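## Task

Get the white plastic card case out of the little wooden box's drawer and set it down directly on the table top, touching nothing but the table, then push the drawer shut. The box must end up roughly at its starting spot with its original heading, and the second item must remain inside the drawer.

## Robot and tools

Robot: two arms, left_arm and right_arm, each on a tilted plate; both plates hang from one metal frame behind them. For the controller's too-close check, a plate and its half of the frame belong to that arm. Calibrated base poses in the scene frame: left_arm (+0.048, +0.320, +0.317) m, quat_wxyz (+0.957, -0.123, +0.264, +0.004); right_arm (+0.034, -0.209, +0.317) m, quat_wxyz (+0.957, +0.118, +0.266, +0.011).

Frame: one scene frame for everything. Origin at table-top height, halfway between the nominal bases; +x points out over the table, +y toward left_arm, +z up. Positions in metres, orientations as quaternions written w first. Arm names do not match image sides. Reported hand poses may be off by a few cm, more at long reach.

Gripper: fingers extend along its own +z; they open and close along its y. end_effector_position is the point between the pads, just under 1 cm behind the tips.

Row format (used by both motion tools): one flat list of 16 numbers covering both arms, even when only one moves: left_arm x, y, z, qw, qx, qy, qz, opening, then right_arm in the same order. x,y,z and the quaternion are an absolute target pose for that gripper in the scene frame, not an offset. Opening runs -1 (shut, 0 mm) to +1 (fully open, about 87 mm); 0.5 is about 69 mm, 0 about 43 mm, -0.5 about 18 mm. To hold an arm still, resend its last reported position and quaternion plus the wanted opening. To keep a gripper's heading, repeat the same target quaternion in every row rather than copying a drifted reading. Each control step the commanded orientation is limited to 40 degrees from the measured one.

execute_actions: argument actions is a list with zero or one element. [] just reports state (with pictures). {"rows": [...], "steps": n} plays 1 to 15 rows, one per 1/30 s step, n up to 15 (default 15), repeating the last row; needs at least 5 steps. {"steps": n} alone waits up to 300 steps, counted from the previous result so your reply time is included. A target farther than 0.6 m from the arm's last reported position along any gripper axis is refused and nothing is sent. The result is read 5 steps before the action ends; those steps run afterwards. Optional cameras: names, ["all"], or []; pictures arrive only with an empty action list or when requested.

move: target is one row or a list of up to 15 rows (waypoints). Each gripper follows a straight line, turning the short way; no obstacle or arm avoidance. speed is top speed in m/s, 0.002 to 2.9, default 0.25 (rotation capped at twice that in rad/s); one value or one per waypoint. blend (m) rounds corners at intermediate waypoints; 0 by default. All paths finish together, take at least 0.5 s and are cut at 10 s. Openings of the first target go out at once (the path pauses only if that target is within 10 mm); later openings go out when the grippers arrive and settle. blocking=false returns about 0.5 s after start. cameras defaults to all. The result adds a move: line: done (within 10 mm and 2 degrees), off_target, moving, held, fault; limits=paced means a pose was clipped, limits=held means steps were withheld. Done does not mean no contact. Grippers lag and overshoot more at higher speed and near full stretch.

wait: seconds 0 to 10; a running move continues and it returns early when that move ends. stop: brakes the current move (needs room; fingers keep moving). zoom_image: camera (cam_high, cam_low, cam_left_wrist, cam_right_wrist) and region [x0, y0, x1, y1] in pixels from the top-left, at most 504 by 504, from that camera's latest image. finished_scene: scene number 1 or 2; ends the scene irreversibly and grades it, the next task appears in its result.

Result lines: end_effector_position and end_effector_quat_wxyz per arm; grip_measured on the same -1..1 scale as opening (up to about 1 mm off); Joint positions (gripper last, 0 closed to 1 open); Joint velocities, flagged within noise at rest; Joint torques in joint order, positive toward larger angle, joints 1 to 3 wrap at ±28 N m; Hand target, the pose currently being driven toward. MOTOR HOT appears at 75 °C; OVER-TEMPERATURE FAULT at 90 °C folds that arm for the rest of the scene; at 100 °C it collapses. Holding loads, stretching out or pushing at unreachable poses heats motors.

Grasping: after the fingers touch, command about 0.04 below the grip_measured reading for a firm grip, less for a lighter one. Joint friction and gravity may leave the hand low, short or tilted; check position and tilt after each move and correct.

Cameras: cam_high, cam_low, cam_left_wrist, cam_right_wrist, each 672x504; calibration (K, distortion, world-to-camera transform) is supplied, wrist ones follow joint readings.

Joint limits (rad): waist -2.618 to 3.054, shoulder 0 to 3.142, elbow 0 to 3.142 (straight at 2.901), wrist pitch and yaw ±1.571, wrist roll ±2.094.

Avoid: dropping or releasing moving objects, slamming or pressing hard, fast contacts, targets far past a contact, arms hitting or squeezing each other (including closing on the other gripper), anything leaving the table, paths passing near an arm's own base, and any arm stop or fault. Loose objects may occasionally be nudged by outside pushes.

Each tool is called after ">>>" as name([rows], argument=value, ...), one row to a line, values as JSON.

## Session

>>> execute_actions(actions=[], cameras=["all"])

Scene clock: 0.00 s of 6000.00 s.
left_arm: end_effector_position=(+0.3331, +0.1519, +0.2145) grip_measured=+1.000 end_effector_quat_wxyz=(+0.166, +0.205, +0.963, +0.049) | right_arm: end_effector_position=(+0.4711, -0.3406, +0.1768) grip_measured=+1.000 end_effector_quat_wxyz=(+0.220, -0.321, +0.921, -0.013)
Joint positions: left_arm=[-0.841 1.741 0.813 -0.119 -0.801 -0.148 1] | right_arm=[-0.308 1.585 1.037 -0.062 -0.175 -0.955 1]
Joint velocities: within noise
Joint torques (N m): no reading
Motor temperatures (°C): left_arm=[25 31 30 26 24 26 23] | right_arm=[25 28 26 27 27 28 27]
Heat: left arm: 31 °C; right arm: 28 °C.
Hand target: left_arm +0.3356, +0.1518, +0.2160; +0.169, +0.201, +0.964, +0.048 | right_arm +0.4792, -0.3429, +0.1849; +0.232, -0.321, +0.918, -0.021
camera_calibration:
cam_left_wrist: T_world_to_cam=[[-0.375837, -0.909949, -0.175329, 0.299036], [-0.827423, 0.244324, 0.505645, 0.154714], [-0.417274, 0.335111, -0.844739, 0.410246], [0, 0, 0, 1]] pos_world=[0.411588, 0.0968291, 0.32075]
cam_right_wrist: T_world_to_cam=[[0.600023, -0.781227, 0.172214, -0.58096], [-0.755106, -0.481995, 0.444405, 0.132697], [-0.264175, -0.396693, -0.879117, 0.281155], [0, 0, 0, 1]] pos_world=[0.523063, -0.27837, 0.288247]

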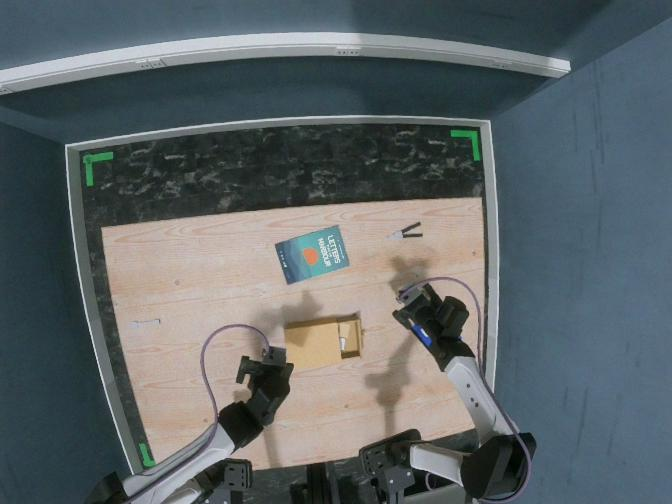

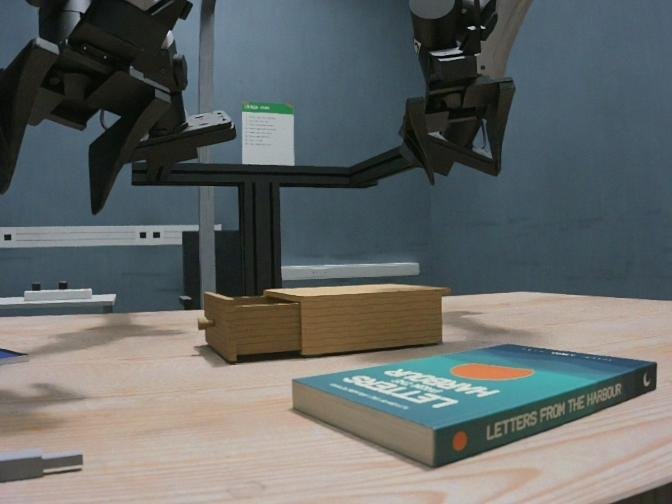

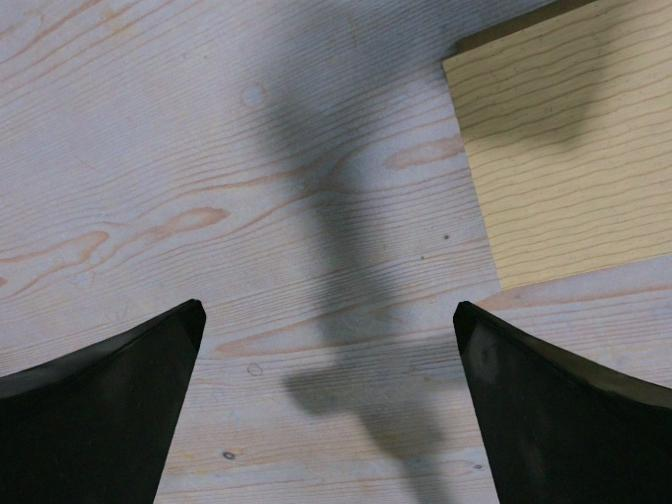

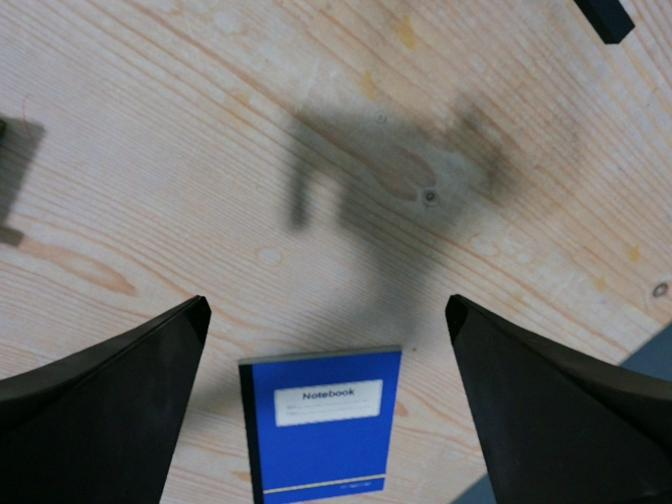

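>>> zoom_image(camera="cam_high", region=[270, 300, 390, 390])

>>> zoom_image(camera="cam_low", region=[180, 260, 460, 380])

Scaled by 4.200 from the camera's 672x504 image, which has a finer 960x720 frame.

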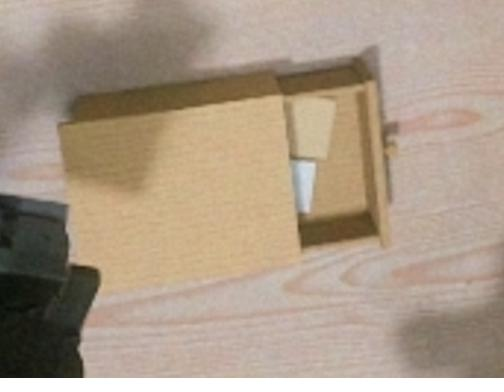

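Scaled by 1.800 from the camera's 672x504 image, which has a finer 960x720 frame.

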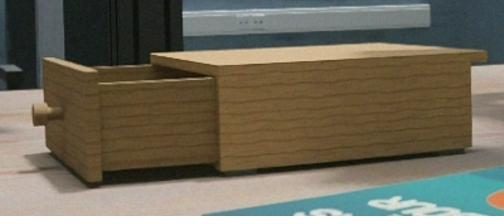

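>>> move(target=[0.31, 0.20, 0.15, 0.0909, -0.0509, 0.9491, -0.2973, -1, 0.362, -0.14, 0.142, 0.1736, -0.0257, 0.98445, 0.0046, 1], speed=0.4)

Scene clock: 4.67 s of 6000.00 s.
left_arm: end_effector_position=(+0.3121, +0.2000, +0.1521) grip_measured=-0.993 end_effector_quat_wxyz=(+0.093, -0.049, +0.950, -0.293) | right_arm: end_effector_position=(+0.3600, -0.1438, +0.1436) grip_measured=+1.000 end_effector_quat_wxyz=(+0.167, -0.031, +0.985, +0.006)
Joint positions: left_arm=[-0.138 1.663 0.479 0.37 0.273 -0.148 0.004] | right_arm=[0.28 1.661 0.637 0.285 0.397 0.013 1]
Joint velocities: within noise
Joint torques (N m): left_arm=[-1.31 -5.23 1.25 1.23 0.44 0.22] | right_arm=[4.38 -4.79 3.22 1.02 0.14 0]
Motor temperatures (°C): left_arm=[26 32 31 26 24 26 23] | right_arm=[25 28 26 27 27 28 27]
Heat: left arm: 32 °C; right arm: 28 °C.
Hand target: left_arm +0.3100, +0.2000, +0.1501; +0.091, -0.051, +0.949, -0.297 | right_arm +0.3619, -0.1401, +0.1421; +0.173, -0.026, +0.985, +0.005
Off the commanded pose: left_arm 0.003 m, 1 deg | right_arm 0.005 m, 1 deg.
Kept back: nothing.
move: done
camera_calibration:
cam_left_wrist: T_world_to_cam=[[0.039055, -0.830737, 0.555293, 0.067478], [-0.799497, 0.307371, 0.516069, 0.134201], [-0.599399, -0.46411, -0.652168, 0.52006], [0, 0, 0, 1]] pos_world=[0.416382, 0.256172, 0.23244]
cam_right_wrist: T_world_to_cam=[[0.0830723, -0.996539, 0.00301839, -0.175473], [-0.853538, -0.0695876, 0.516363, 0.242777], [-0.514365, -0.0454717, -0.856365, 0.438048], [0, 0, 0, 1]] pos_world=[0.447113, -0.138052, 0.250298]

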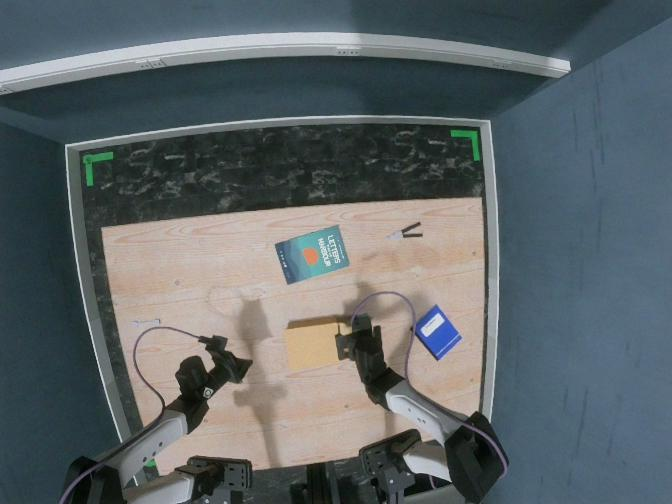

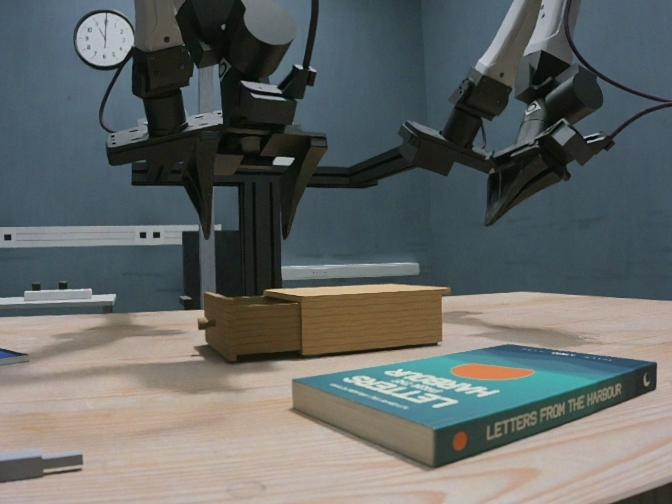

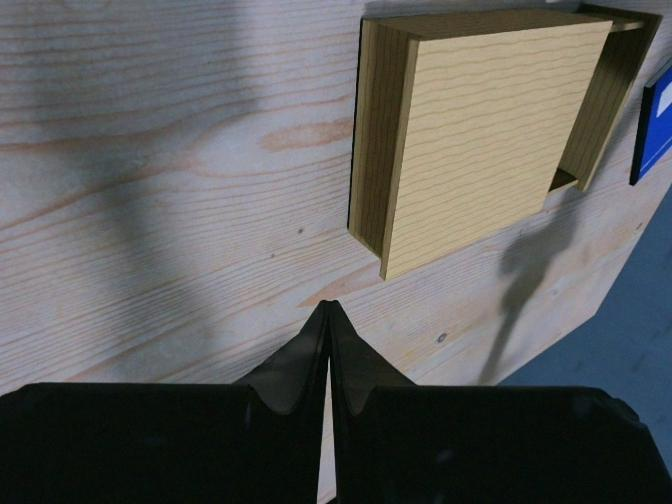

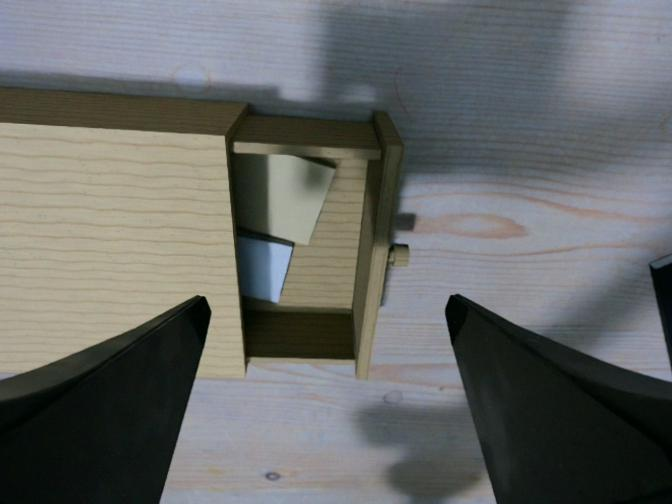

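>>> zoom_image(camera="cam_right_wrist", region=[200, 90, 440, 390])

>>> zoom_image(camera="cam_left_wrist", region=[330, 0, 672, 300])

>>> zoom_image(camera="cam_low", region=[180, 260, 460, 380])

Scaled by 1.680 from the camera's 672x504 image, which has a finer 960x720 frame.

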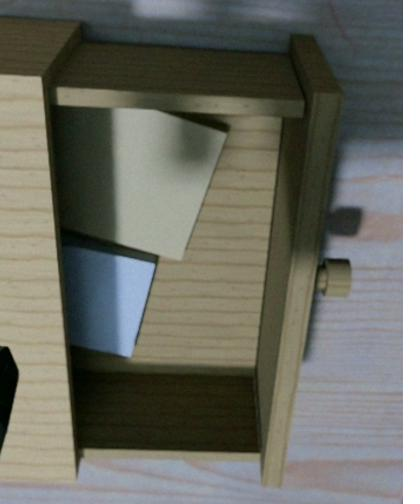

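Scaled by 1.474 from the camera's 672x504 image, which has a finer 960x720 frame.

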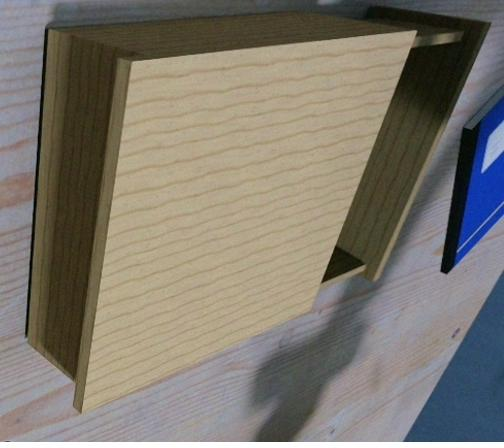

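Scaled by 1.800 from the camera's 672x504 image, which has a finer 960x720 frame.

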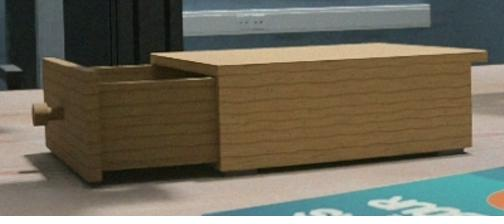

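>>> zoom_image(camera="cam_right_wrist", region=[225, 140, 365, 320])

>>> zoom_image(camera="cam_right_wrist", region=[225, 220, 315, 310])

Scaled by 2.800 from the camera's 672x504 image, which has a finer 960x720 frame.

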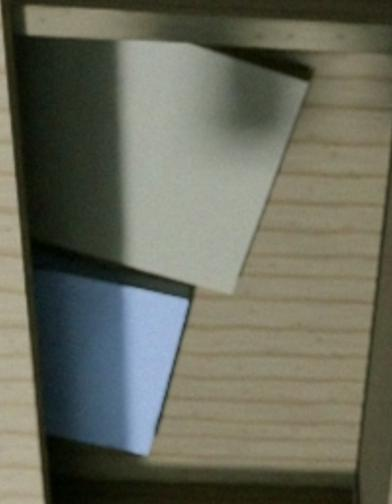

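Scaled by 5.600 from the camera's 672x504 image, which has a finer 960x720 frame.

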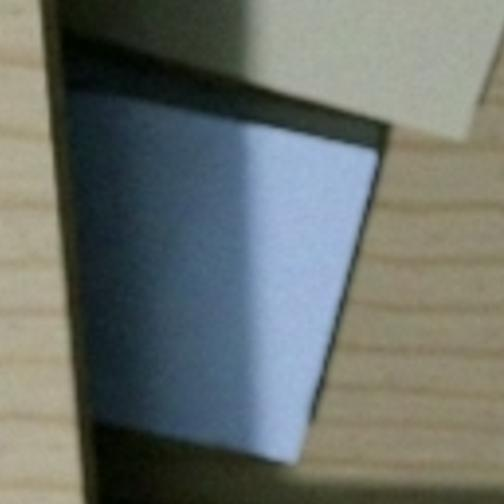

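>>> move(target=[0.31, 0.20, 0.15, 0.0909, -0.0509, 0.9491, -0.2973, -1, 0.305, -0.15, 0.13, 0.0, 0.7071, 0.7071, 0.0, 1], speed=0.6, cameras=["cam_high", "cam_right_wrist", "cam_low"])

Scene clock: 13.30 s of 6000.00 s.
left_arm: end_effector_position=(+0.3124, +0.1996, +0.1523) grip_measured=-0.993 end_effector_quat_wxyz=(+0.093, -0.049, +0.950, -0.294) | right_arm: end_effector_position=(+0.3002, -0.1472, +0.1247) grip_measured=+1.000 end_effector_quat_wxyz=(-0.005, +0.699, +0.715, -0.005)
Joint positions: left_arm=[-0.138 1.664 0.479 0.372 0.275 -0.148 0.004] | right_arm=[0.114 1.661 0.555 0.04 0.293 1.612 1]
Joint velocities: within noise
Joint torques (N m): left_arm=[-1.35 -5.26 1.28 1.25 0.42 0.21] | right_arm=[1.62 -7.82 1.35 -0.04 0.01 -0.03]
Motor temperatures (°C): left_arm=[26 34 30 27 24 26 23] | right_arm=[25 29 26 28 27 28 27]
Heat: left arm: 34 °C; right arm: 29 °C.
Hand target: left_arm +0.3099, +0.2000, +0.1501; +0.091, -0.051, +0.949, -0.297 | right_arm +0.3051, -0.1500, +0.1297; +0.000, +0.707, +0.707, +0.000
Off the commanded pose: left_arm 0.003 m, 1 deg | right_arm 0.008 m, 1 deg.
Kept back: nothing.
move: done
camera_calibration:
cam_right_wrist: T_world_to_cam=[[-0.999036, -0.042135, 0.0123283, 0.29038], [-0.0174411, 0.63863, 0.769316, 0.0230629], [-0.0402883, 0.768359, -0.63875, 0.341304], [0, 0, 0, 1]] pos_world=[0.304253, -0.264737, 0.196685]
Images, in order (width x height): cam_high 672x504, cam_low 672x504, cam_right_wrist 672x504.

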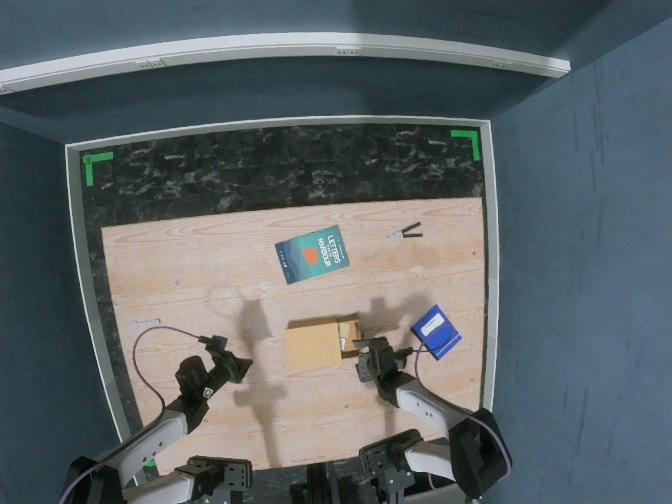

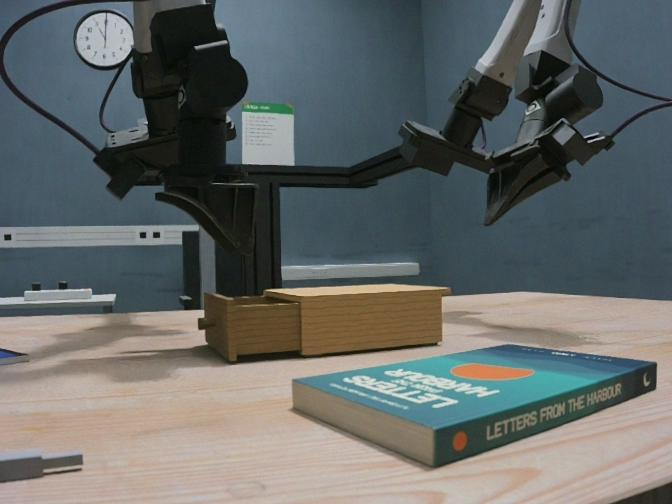

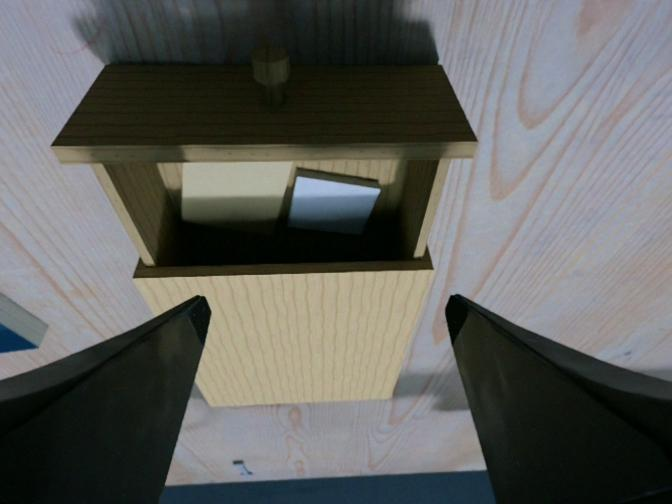

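>>> zoom_image(camera="cam_right_wrist", region=[150, 140, 430, 280])

>>> zoom_image(camera="cam_right_wrist", region=[260, 155, 400, 245])

Scaled by 1.800 from the camera's 672x504 image, which has a finer 960x720 frame.

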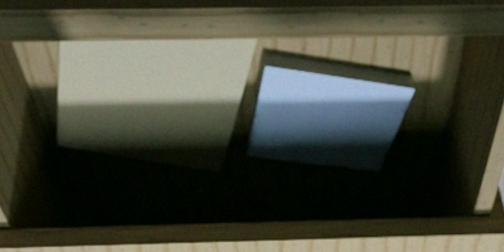

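Scaled by 3.600 from the camera's 672x504 image, which has a finer 960x720 frame.

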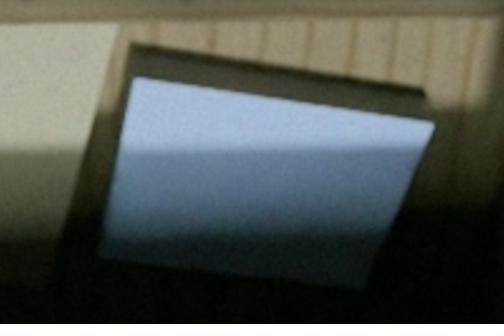

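>>> zoom_image(camera="cam_low", region=[90, 120, 300, 360])

Scaled by 2.100 from the camera's 672x504 image, which has a finer 960x720 frame.

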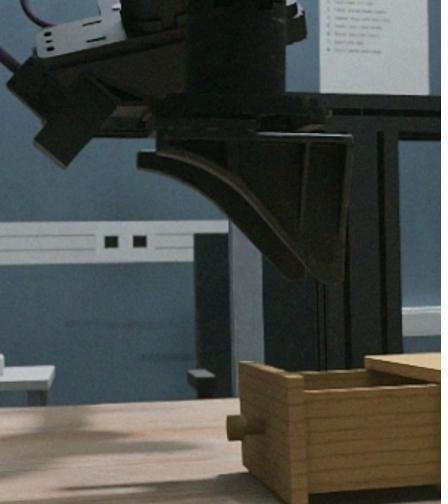

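>>> move(target=[0.31, 0.20, 0.15, 0.0909, -0.0509, 0.9491, -0.2973, -1, 0.302, -0.120, 0.057, 0.0, 0.7604, 0.6494, 0.0, 0.1], speed=0.3, cameras=["cam_low", "cam_right_wrist"])

Scene clock: 19.47 s of 6000.00 s.
left_arm: end_effector_position=(+0.3124, +0.1996, +0.1523) grip_measured=-0.993 end_effector_quat_wxyz=(+0.093, -0.049, +0.950, -0.294) | right_arm: end_effector_position=(+0.3008, -0.1228, +0.0594) grip_measured=+0.100 end_effector_quat_wxyz=(-0.006, +0.760, +0.650, -0.001)
Joint positions: left_arm=[-0.138 1.664 0.479 0.372 0.275 -0.148 0.004] | right_arm=[0.129 2.018 0.625 0.33 0.292 1.8 0.55]
Joint velocities: within noise
Joint torques (N m): left_arm=[-1.36 -5.22 1.24 1.23 0.42 0.2] | right_arm=[3.96 -4.67 0.29 0.23 0.2 -0.06]
Motor temperatures (°C): left_arm=[26 35 30 27 24 26 23] | right_arm=[25 30 26 28 27 28 27]
Heat: left arm: 35 °C; right arm: 30 °C.
Hand target: left_arm +0.3099, +0.2000, +0.1500; +0.091, -0.051, +0.949, -0.297 | right_arm +0.3019, -0.1200, +0.0571; +0.000, +0.760, +0.649, +0.000
Off the commanded pose: left_arm 0.003 m, 1 deg | right_arm 0.004 m, 1 deg.
Kept back: nothing.
move: done
camera_calibration:
cam_right_wrist: T_world_to_cam=[[-0.990975, 0.133775, 0.00850718, 0.312269], [0.0913392, 0.627442, 0.773287, 0.023333], [0.098109, 0.767085, -0.633999, 0.238827], [0, 0, 0, 1]] pos_world=[0.283888, -0.239615, 0.130717]
Images, in order (width x height): cam_low 672x504, cam_right_wrist 672x504.

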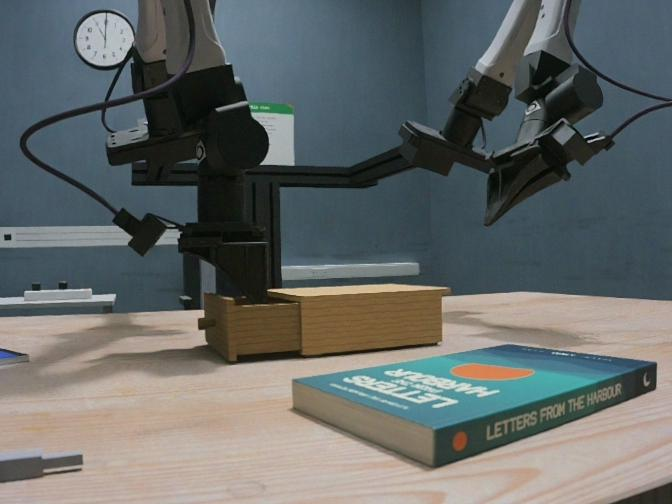

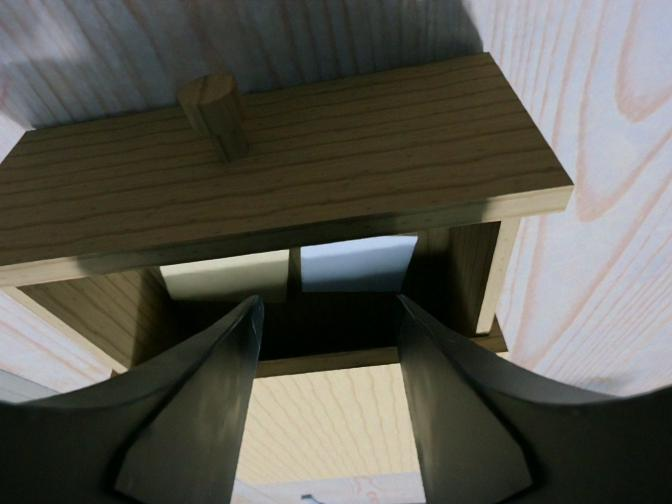

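>>> zoom_image(camera="cam_right_wrist", region=[150, 200, 530, 400])

>>> zoom_image(camera="cam_right_wrist", region=[230, 210, 450, 340])

Scaled by 1.326 from the camera's 672x504 image, which has a finer 960x720 frame.

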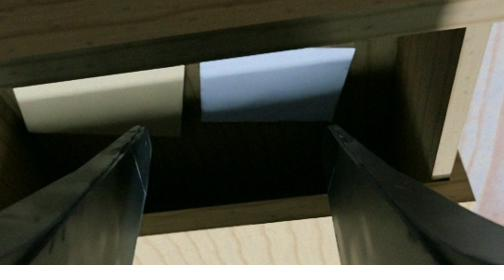

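Scaled by 2.291 from the camera's 672x504 image, which has a finer 960x720 frame.

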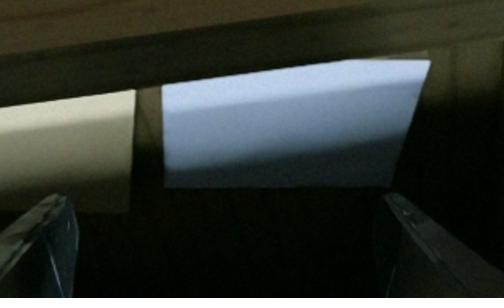

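>>> move(target=[0.31, 0.20, 0.15, 0.0909, -0.0509, 0.9491, -0.2973, -1, 0.2925, -0.1165, 0.047, 0.0, 0.7604, 0.6494, 0.0, 0.085], speed=0.15, cameras=["cam_right_wrist"])

>>> zoom_image(camera="cam_right_wrist", region=[230, 210, 450, 340])

Scene clock: 22.37 s of 6000.00 s.
left_arm: end_effector_position=(+0.3124, +0.1996, +0.1524) grip_measured=-0.993 end_effector_quat_wxyz=(+0.093, -0.049, +0.950, -0.294) | right_arm: end_effector_position=(+0.2968, -0.1183, +0.0491) grip_measured=+0.085 end_effector_quat_wxyz=(-0.003, +0.761, +0.649, +0.004)
Joint positions: left_arm=[-0.138 1.664 0.479 0.372 0.275 -0.148 0.004] | right_arm=[0.133 2.078 0.625 0.4 0.292 1.805 0.543]
Joint velocities: within noise
Joint torques (N m): left_arm=[-1.31 -5.23 1.25 1.23 0.43 0.21] | right_arm=[4.1 -4.63 -1.16 0.27 0.2 -0.04]
Motor temperatures (°C): left_arm=[26 35 30 27 24 26 23] | right_arm=[25 30 26 27 27 28 27]
Heat: left arm: 35 °C; right arm: 30 °C.
Hand target: left_arm +0.3098, +0.2000, +0.1501; +0.091, -0.051, +0.949, -0.297 | right_arm +0.2924, -0.1165, +0.0471; +0.000, +0.760, +0.650, +0.000
Off the commanded pose: left_arm 0.003 m, 0 deg | right_arm 0.005 m, 1 deg.
Kept back: nothing.
move: done
camera_calibration:
cam_right_wrist: T_world_to_cam=[[-0.990405, 0.13819, -0.00138108, 0.308618], [0.0861006, 0.624837, 0.775993, 0.0299828], [0.108097, 0.768428, -0.63074, 0.226225], [0, 0, 0, 1]] pos_world=[0.278621, -0.23522, 0.119849]
Images, in order (width x height): cam_right_wrist 672x504.

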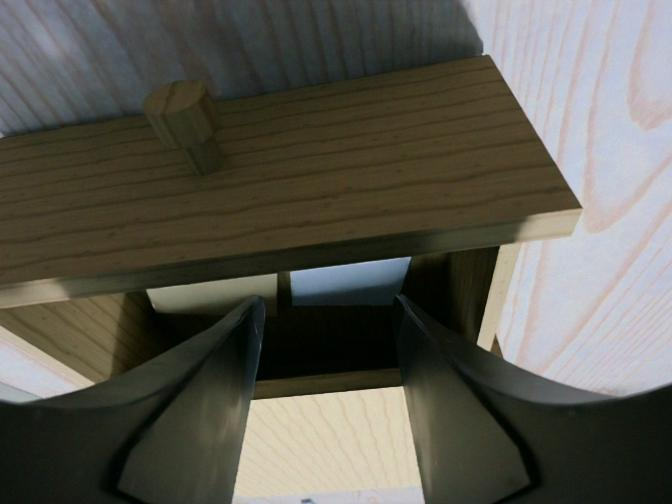

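Scaled by 2.291 from the camera's 672x504 image, which has a finer 960x720 frame.

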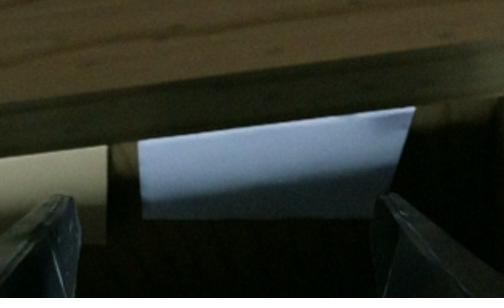

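>>> move(target=[0.31, 0.20, 0.15, 0.0909, -0.0509, 0.9491, -0.2973, -1, 0.2852, -0.1165, 0.043, 0.0, 0.7604, 0.6494, 0.0, 0.085], speed=0.15, cameras=["cam_right_wrist"])

>>> zoom_image(camera="cam_right_wrist", region=[230, 230, 450, 360])

Scene clock: 24.00 s of 6000.00 s.
left_arm: end_effector_position=(+0.3124, +0.1996, +0.1524) grip_measured=-0.993 end_effector_quat_wxyz=(+0.093, -0.049, +0.950, -0.294) | right_arm: end_effector_position=(+0.2896, -0.1176, +0.0450) grip_measured=+0.085 end_effector_quat_wxyz=(-0.003, +0.761, +0.649, +0.004)
Joint positions: left_arm=[-0.138 1.664 0.479 0.372 0.275 -0.148 0.004] | right_arm=[0.133 2.106 0.608 0.445 0.292 1.805 0.543]
Joint velocities: within noise
Joint torques (N m): left_arm=[-1.35 -5.23 1.25 1.23 0.42 0.21] | right_arm=[3.89 -4.62 -1.4 0.24 0.2 -0.06]
Motor temperatures (°C): left_arm=[26 35 30 27 24 26 23] | right_arm=[25 30 26 27 27 28 27]
Heat: left arm: 35 °C; right arm: 30 °C.
Hand target: left_arm +0.3098, +0.2000, +0.1501; +0.091, -0.051, +0.949, -0.297 | right_arm +0.2852, -0.1165, +0.0431; +0.000, +0.760, +0.650, +0.000
Off the commanded pose: left_arm 0.003 m, 0 deg | right_arm 0.005 m, 1 deg.
Kept back: nothing.
move: done
camera_calibration:
cam_right_wrist: T_world_to_cam=[[-0.99039, 0.138293, -0.00172318, 0.301347], [0.0858998, 0.624845, 0.776009, 0.0333321], [0.108393, 0.768403, -0.63072, 0.223865], [0, 0, 0, 1]] pos_world=[0.271322, -0.23452, 0.115849]
Images, in order (width x height): cam_right_wrist 672x504.

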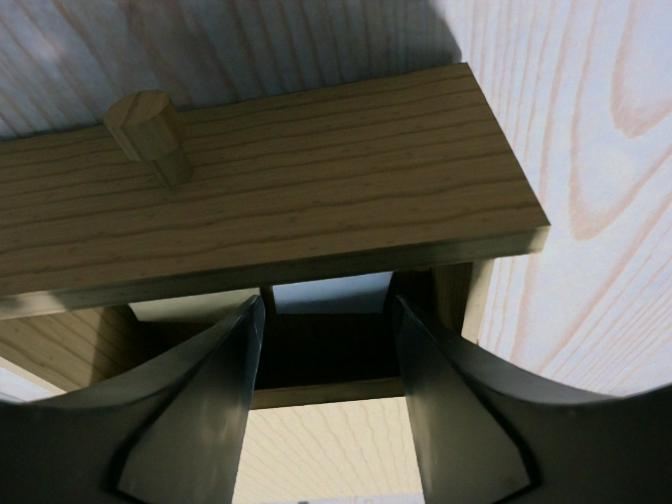

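Scaled by 2.291 from the camera's 672x504 image, which has a finer 960x720 frame.

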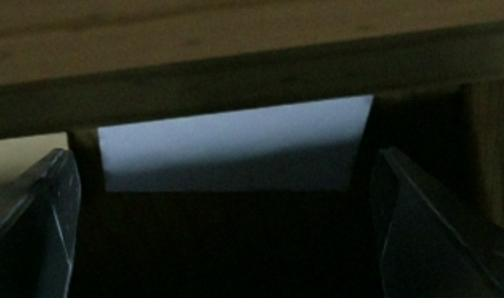

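>>> zoom_image(camera="cam_right_wrist", region=[225, 270, 300, 330])

>>> zoom_image(camera="cam_right_wrist", region=[360, 260, 460, 340])

Scaled by 6.720 from the camera's 672x504 image, which has a finer 960x720 frame.

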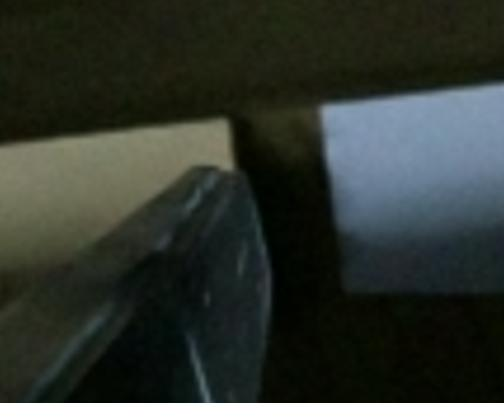

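Scaled by 5.040 from the camera's 672x504 image, which has a finer 960x720 frame.

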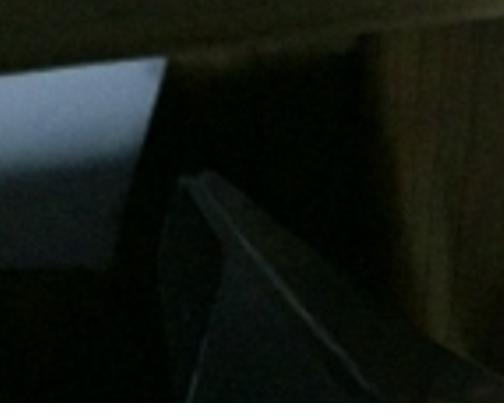

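>>> move(target=[0.31, 0.20, 0.15, 0.0909, -0.0509, 0.9491, -0.2973, -1, 0.2840, -0.1165, 0.0378, 0.0, 0.7604, 0.6494, 0.0, 0.075], speed=0.15, cameras=["cam_right_wrist"])

>>> zoom_image(camera="cam_right_wrist", region=[225, 250, 435, 370])

Scene clock: 26.57 s of 6000.00 s.
left_arm: end_effector_position=(+0.3125, +0.1996, +0.1524) grip_measured=-0.993 end_effector_quat_wxyz=(+0.093, -0.049, +0.950, -0.294) | right_arm: end_effector_position=(+0.2850, -0.1166, +0.0406) grip_measured=+0.075 end_effector_quat_wxyz=(-0.005, +0.761, +0.649, +0.001)
Joint positions: left_arm=[-0.138 1.664 0.479 0.372 0.275 -0.148 0.004] | right_arm=[0.133 2.132 0.608 0.465 0.292 1.805 0.538]
Joint velocities: within noise
Joint torques (N m): left_arm=[-1.28 -5.26 1.28 1.23 0.42 0.21] | right_arm=[3.37 -4.53 -0.88 0.25 0.16 -0.1]
Motor temperatures (°C): left_arm=[26 35 30 28 24 26 23] | right_arm=[25 30 26 27 27 28 27]
Heat: left arm: 35 °C; right arm: 30 °C.
Hand target: left_arm +0.3099, +0.2000, +0.1501; +0.091, -0.051, +0.949, -0.297 | right_arm +0.2840, -0.1164, +0.0379; +0.000, +0.760, +0.650, +0.000
Off the commanded pose: left_arm 0.003 m, 1 deg | right_arm 0.003 m, 1 deg.
Kept back: nothing.
move: done
camera_calibration:
cam_right_wrist: T_world_to_cam=[[-0.990618, 0.136609, 0.00368134, 0.29629], [0.0891148, 0.625321, 0.775263, 0.0357319], [0.103606, 0.768318, -0.631628, 0.22217], [0, 0, 0, 1]] pos_world=[0.267308, -0.233517, 0.111537]
Images, in order (width x height): cam_right_wrist 672x504.

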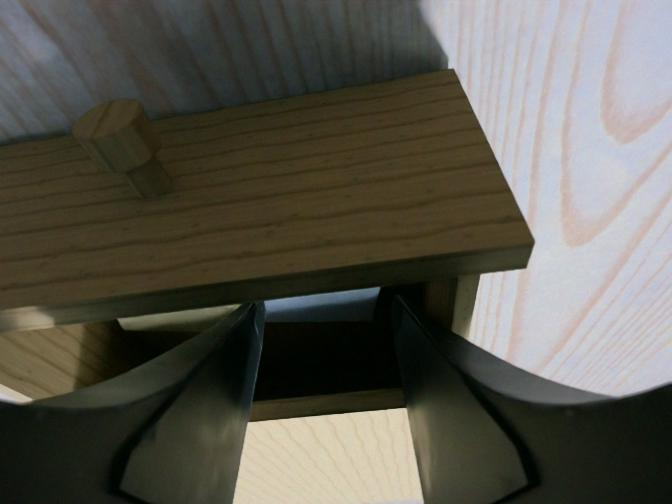

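Scaled by 2.400 from the camera's 672x504 image, which has a finer 960x720 frame.

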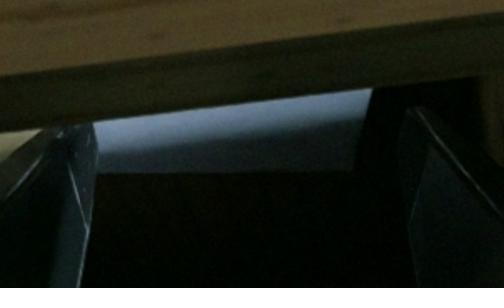

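>>> move(target=[0.31, 0.20, 0.15, 0.0909, -0.0509, 0.9491, -0.2973, -1, 0.2900, -0.1170, 0.039, 0.0, 0.7604, 0.6494, 0.0, 0.075], speed=0.15, cameras=["cam_right_wrist"])

>>> zoom_image(camera="cam_right_wrist", region=[225, 250, 435, 370])

Scene clock: 27.93 s of 6000.00 s.
left_arm: end_effector_position=(+0.3125, +0.1996, +0.1524) grip_measured=-0.993 end_effector_quat_wxyz=(+0.093, -0.049, +0.950, -0.294) | right_arm: end_effector_position=(+0.2915, -0.1159, +0.0400) grip_measured=+0.075 end_effector_quat_wxyz=(-0.001, +0.762, +0.648, +0.006)
Joint positions: left_arm=[-0.138 1.664 0.479 0.372 0.275 -0.148 0.004] | right_arm=[0.133 2.132 0.621 0.464 0.292 1.805 0.538]
Joint velocities: within noise
Joint torques (N m): left_arm=[-1.32 -5.2 1.26 1.22 0.43 0.21] | right_arm=[3.19 -5.71 -0.46 -0.02 0.16 -0.16]
Motor temperatures (°C): left_arm=[26 35 30 28 24 26 23] | right_arm=[25 30 26 27 27 28 27]
Heat: left arm: 35 °C; right arm: 30 °C.
Hand target: left_arm +0.3099, +0.2000, +0.1501; +0.091, -0.051, +0.949, -0.297 | right_arm +0.2901, -0.1169, +0.0390; +0.000, +0.760, +0.649, +0.000
Off the commanded pose: left_arm 0.003 m, 1 deg | right_arm 0.002 m, 1 deg.
Kept back: nothing.
move: done
camera_calibration:
cam_right_wrist: T_world_to_cam=[[-0.990056, 0.140419, -0.00846497, 0.303459], [0.0818928, 0.624239, 0.77693, 0.0371167], [0.11438, 0.768511, -0.62953, 0.217358], [0, 0, 0, 1]] pos_world=[0.272541, -0.232824, 0.110565]
Images, in order (width x height): cam_right_wrist 672x504.

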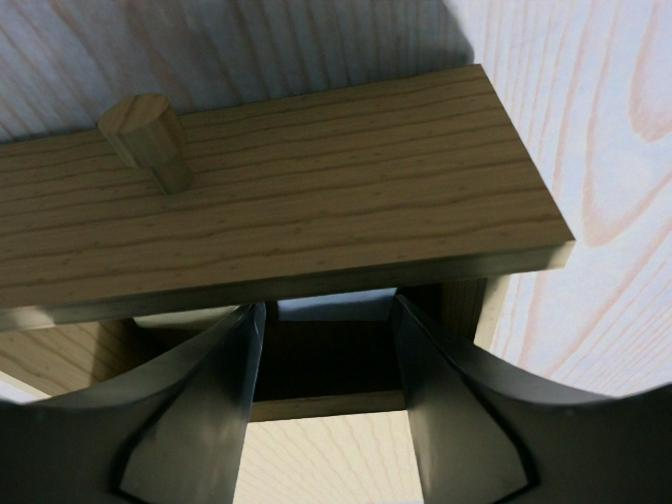

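Scaled by 2.400 from the camera's 672x504 image, which has a finer 960x720 frame.

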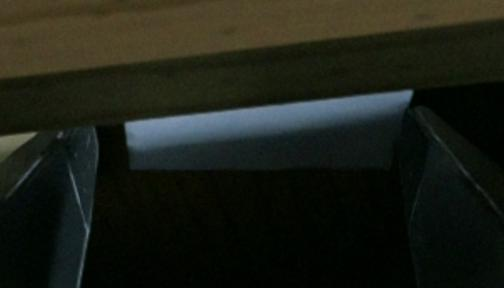

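>>> move(target=[0.31, 0.20, 0.15, 0.0909, -0.0509, 0.9491, -0.2973, -1, 0.2872, -0.1170, 0.0385, 0.0, 0.7604, 0.6494, 0.0, 0.07], speed=0.15, cameras=["cam_right_wrist"])

>>> zoom_image(camera="cam_right_wrist", region=[225, 250, 435, 370])

Scene clock: 28.90 s of 6000.00 s.
left_arm: end_effector_position=(+0.3125, +0.1996, +0.1524) grip_measured=-0.993 end_effector_quat_wxyz=(+0.093, -0.049, +0.950, -0.294) | right_arm: end_effector_position=(+0.2912, -0.1159, +0.0400) grip_measured=+0.070 end_effector_quat_wxyz=(-0.002, +0.762, +0.648, +0.006)
Joint positions: left_arm=[-0.138 1.664 0.479 0.372 0.275 -0.148 0.004] | right_arm=[0.133 2.132 0.621 0.463 0.292 1.805 0.535]
Joint velocities: within noise
Joint torques (N m): left_arm=[-1.32 -5.26 1.31 1.22 0.42 0.22] | right_arm=[3.19 -5.2 -1.24 0.13 0.12 -0.12]
Motor temperatures (°C): left_arm=[26 35 30 28 24 26 23] | right_arm=[25 30 26 27 27 28 27]
Heat: left arm: 35 °C; right arm: 30 °C.
Hand target: left_arm +0.3099, +0.2000, +0.1501; +0.091, -0.051, +0.949, -0.297 | right_arm +0.2872, -0.1169, +0.0386; +0.000, +0.760, +0.650, +0.000
Off the commanded pose: left_arm 0.003 m, 1 deg | right_arm 0.004 m, 1 deg.
Kept back: nothing.
move: done
camera_calibration:
cam_right_wrist: T_world_to_cam=[[-0.990101, 0.14016, -0.00737533, 0.303091], [0.0825931, 0.624319, 0.776791, 0.0369005], [0.11348, 0.768493, -0.629715, 0.217704], [0, 0, 0, 1]] pos_world=[0.272338, -0.232823, 0.110663]
Images, in order (width x height): cam_right_wrist 672x504.

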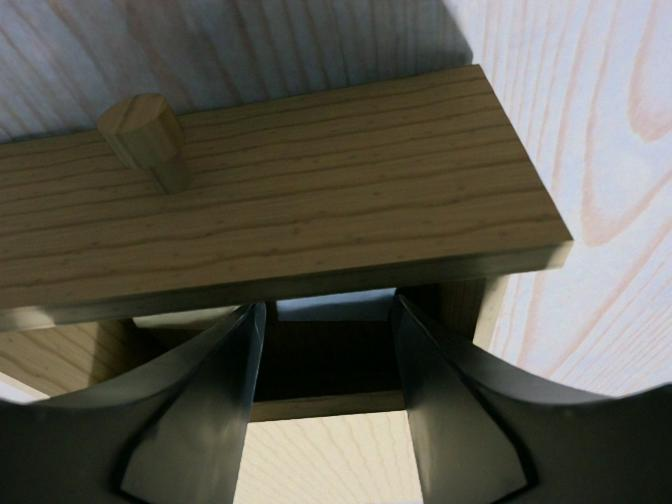

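Scaled by 2.400 from the camera's 672x504 image, which has a finer 960x720 frame.

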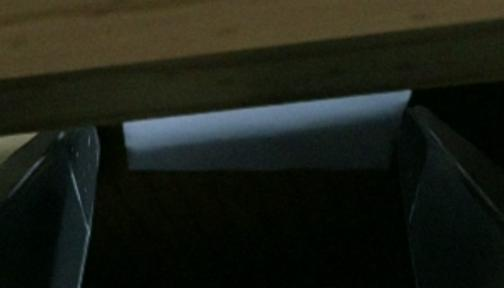

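>>> move(target=[0.31, 0.20, 0.15, 0.0909, -0.0509, 0.9491, -0.2973, -1, 0.2855, -0.1170, 0.0375, 0.0, 0.7604, 0.6494, 0.0, 0.07], speed=0.15, cameras=["cam_right_wrist"])

>>> zoom_image(camera="cam_right_wrist", region=[225, 250, 435, 370])

Scene clock: 30.00 s of 6000.00 s.
left_arm: end_effector_position=(+0.3125, +0.1996, +0.1524) grip_measured=-0.993 end_effector_quat_wxyz=(+0.093, -0.049, +0.950, -0.294) | right_arm: end_effector_position=(+0.2912, -0.1159, +0.0400) grip_measured=+0.070 end_effector_quat_wxyz=(-0.002, +0.762, +0.648, +0.006)
Joint positions: left_arm=[-0.138 1.664 0.479 0.372 0.275 -0.148 0.004] | right_arm=[0.133 2.132 0.621 0.463 0.292 1.805 0.535]
Joint velocities: within noise
Joint torques (N m): left_arm=[-1.31 -5.22 1.25 1.23 0.43 0.21] | right_arm=[3.11 -4.59 -1.58 0.27 0.15 -0.16]
Motor temperatures (°C): left_arm=[26 35 30 28 24 26 23] | right_arm=[25 30 26 27 27 28 27]
Heat: left arm: 35 °C; right arm: 30 °C.
Hand target: left_arm +0.3099, +0.2000, +0.1501; +0.091, -0.051, +0.949, -0.297 | right_arm +0.2855, -0.1169, +0.0376; +0.000, +0.760, +0.650, +0.000
Off the commanded pose: left_arm 0.003 m, 1 deg | right_arm 0.006 m, 1 deg.
Kept back: nothing.
move: done
camera_calibration:
cam_right_wrist: T_world_to_cam=[[-0.990101, 0.14016, -0.00737533, 0.303091], [0.0825931, 0.624319, 0.776791, 0.0369005], [0.11348, 0.768493, -0.629715, 0.217704], [0, 0, 0, 1]] pos_world=[0.272338, -0.232823, 0.110663]
Images, in order (width x height): cam_right_wrist 672x504.

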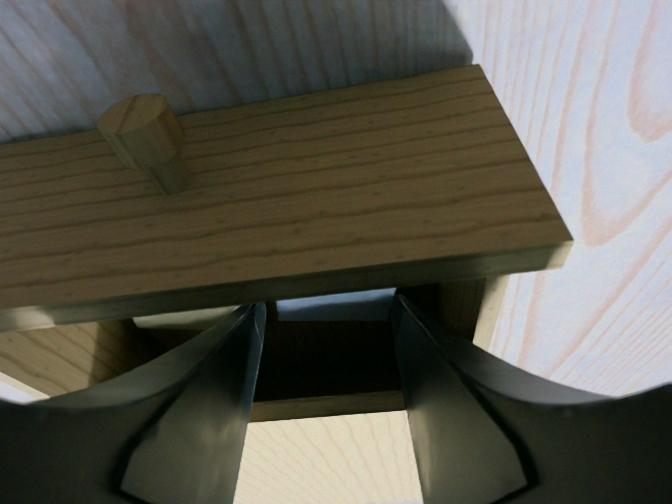

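Scaled by 2.400 from the camera's 672x504 image, which has a finer 960x720 frame.

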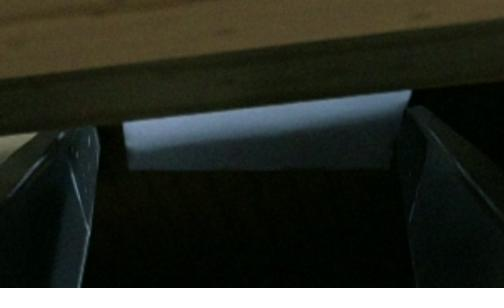

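>>> move([
  [0.31, 0.20, 0.15, 0.0909, -0.0509, 0.9491, -0.2973, -1, 0.2900, -0.1170, 0.056, 0.0, 0.7604, 0.6494, 0.0, 0.07],
  [0.31, 0.20, 0.15, 0.0909, -0.0509, 0.9491, -0.2973, -1, 0.2843, -0.1170, 0.039, 0.0, 0.7604, 0.6494, 0.0, 0.07],
], speed=0.15, cameras=["cam_right_wrist"])

>>> zoom_image(camera="cam_right_wrist", region=[225, 250, 435, 370])

Scene clock: 31.47 s of 6000.00 s.
left_arm: end_effector_position=(+0.3125, +0.1996, +0.1524) grip_measured=-0.993 end_effector_quat_wxyz=(+0.093, -0.049, +0.950, -0.294) | right_arm: end_effector_position=(+0.2827, -0.1146, +0.0428) grip_measured=+0.070 end_effector_quat_wxyz=(-0.007, +0.759, +0.650, +0.001)
Joint positions: left_arm=[-0.138 1.664 0.479 0.372 0.275 -0.148 0.004] | right_arm=[0.141 2.125 0.601 0.46 0.293 1.81 0.535]
Joint velocities: within noise
Joint torques (N m): left_arm=[-1.32 -5.26 1.25 1.24 0.43 0.21] | right_arm=[2.52 -4.6 -0.5 0.25 0.15 -0.2]
Motor temperatures (°C): left_arm=[26 36 30 28 24 26 23] | right_arm=[25 30 26 27 27 28 27]
Heat: left arm: 36 °C; right arm: 30 °C.
Hand target: left_arm +0.3099, +0.2000, +0.1501; +0.091, -0.051, +0.949, -0.297 | right_arm +0.2842, -0.1170, +0.0392; +0.000, +0.760, +0.649, +0.000
Off the commanded pose: left_arm 0.003 m, 1 deg | right_arm 0.005 m, 1 deg.
Kept back: nothing.
move: done
camera_calibration:
cam_right_wrist: T_world_to_cam=[[-0.991064, 0.133161, 0.00776235, 0.293301], [0.089823, 0.623233, 0.77686, 0.032476], [0.0986094, 0.770616, -0.629625, 0.223859], [0, 0, 0, 1]] pos_world=[0.265688, -0.231806, 0.113441]
Images, in order (width x height): cam_right_wrist 672x504.

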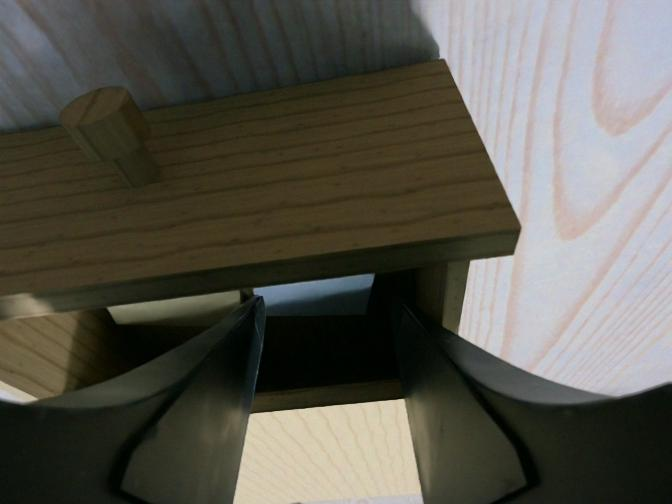

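Scaled by 2.400 from the camera's 672x504 image, which has a finer 960x720 frame.

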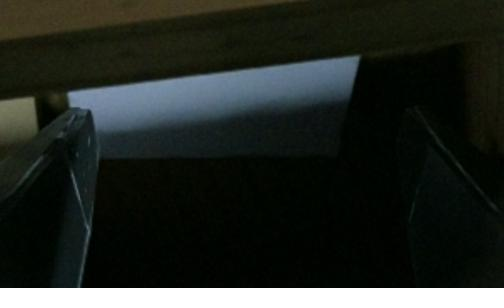

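>>> move(target=[0.31, 0.20, 0.15, 0.0909, -0.0509, 0.9491, -0.2973, -1, 0.2885, -0.1180, 0.0385, 0.0, 0.7604, 0.6494, 0.0, 0.07], speed=0.1, cameras=["cam_right_wrist"])

>>> zoom_image(camera="cam_right_wrist", region=[225, 250, 435, 370])

Scene clock: 32.53 s of 6000.00 s.
left_arm: end_effector_position=(+0.3125, +0.1996, +0.1524) grip_measured=-0.993 end_effector_quat_wxyz=(+0.093, -0.049, +0.950, -0.294) | right_arm: end_effector_position=(+0.2906, -0.1138, +0.0422) grip_measured=+0.070 end_effector_quat_wxyz=(-0.002, +0.761, +0.649, +0.008)
Joint positions: left_arm=[-0.138 1.664 0.479 0.372 0.275 -0.148 0.004] | right_arm=[0.141 2.125 0.616 0.462 0.293 1.81 0.535]
Joint velocities: within noise
Joint torques (N m): left_arm=[-1.28 -5.2 1.25 1.23 0.42 0.21] | right_arm=[2.07 -4.94 -0.32 0.11 0.13 -0.21]
Motor temperatures (°C): left_arm=[26 36 30 28 24 26 23] | right_arm=[25 30 26 27 27 28 27]
Heat: left arm: 36 °C; right arm: 30 °C.
Hand target: left_arm +0.3099, +0.2000, +0.1501; +0.091, -0.051, +0.949, -0.297 | right_arm +0.2885, -0.1180, +0.0386; +0.000, +0.760, +0.649, +0.000
Off the commanded pose: left_arm 0.003 m, 1 deg | right_arm 0.006 m, 1 deg.
Kept back: nothing.
move: done
camera_calibration:
cam_right_wrist: T_world_to_cam=[[-0.990363, 0.138254, -0.00814818, 0.302067], [0.0803831, 0.621729, 0.779097, 0.0342228], [0.112779, 0.770934, -0.626851, 0.217885], [0, 0, 0, 1]] pos_world=[0.271832, -0.231014, 0.11238]
Images, in order (width x height): cam_right_wrist 672x504.

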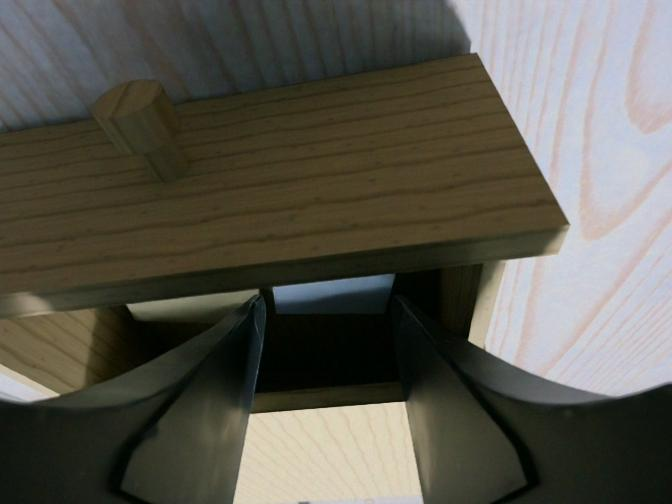

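Scaled by 2.400 from the camera's 672x504 image, which has a finer 960x720 frame.

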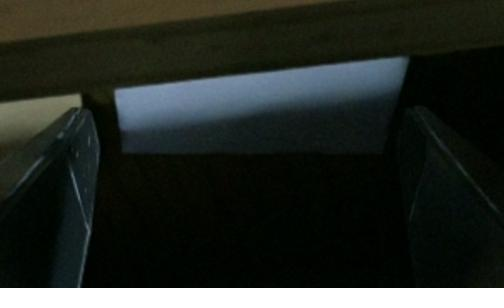

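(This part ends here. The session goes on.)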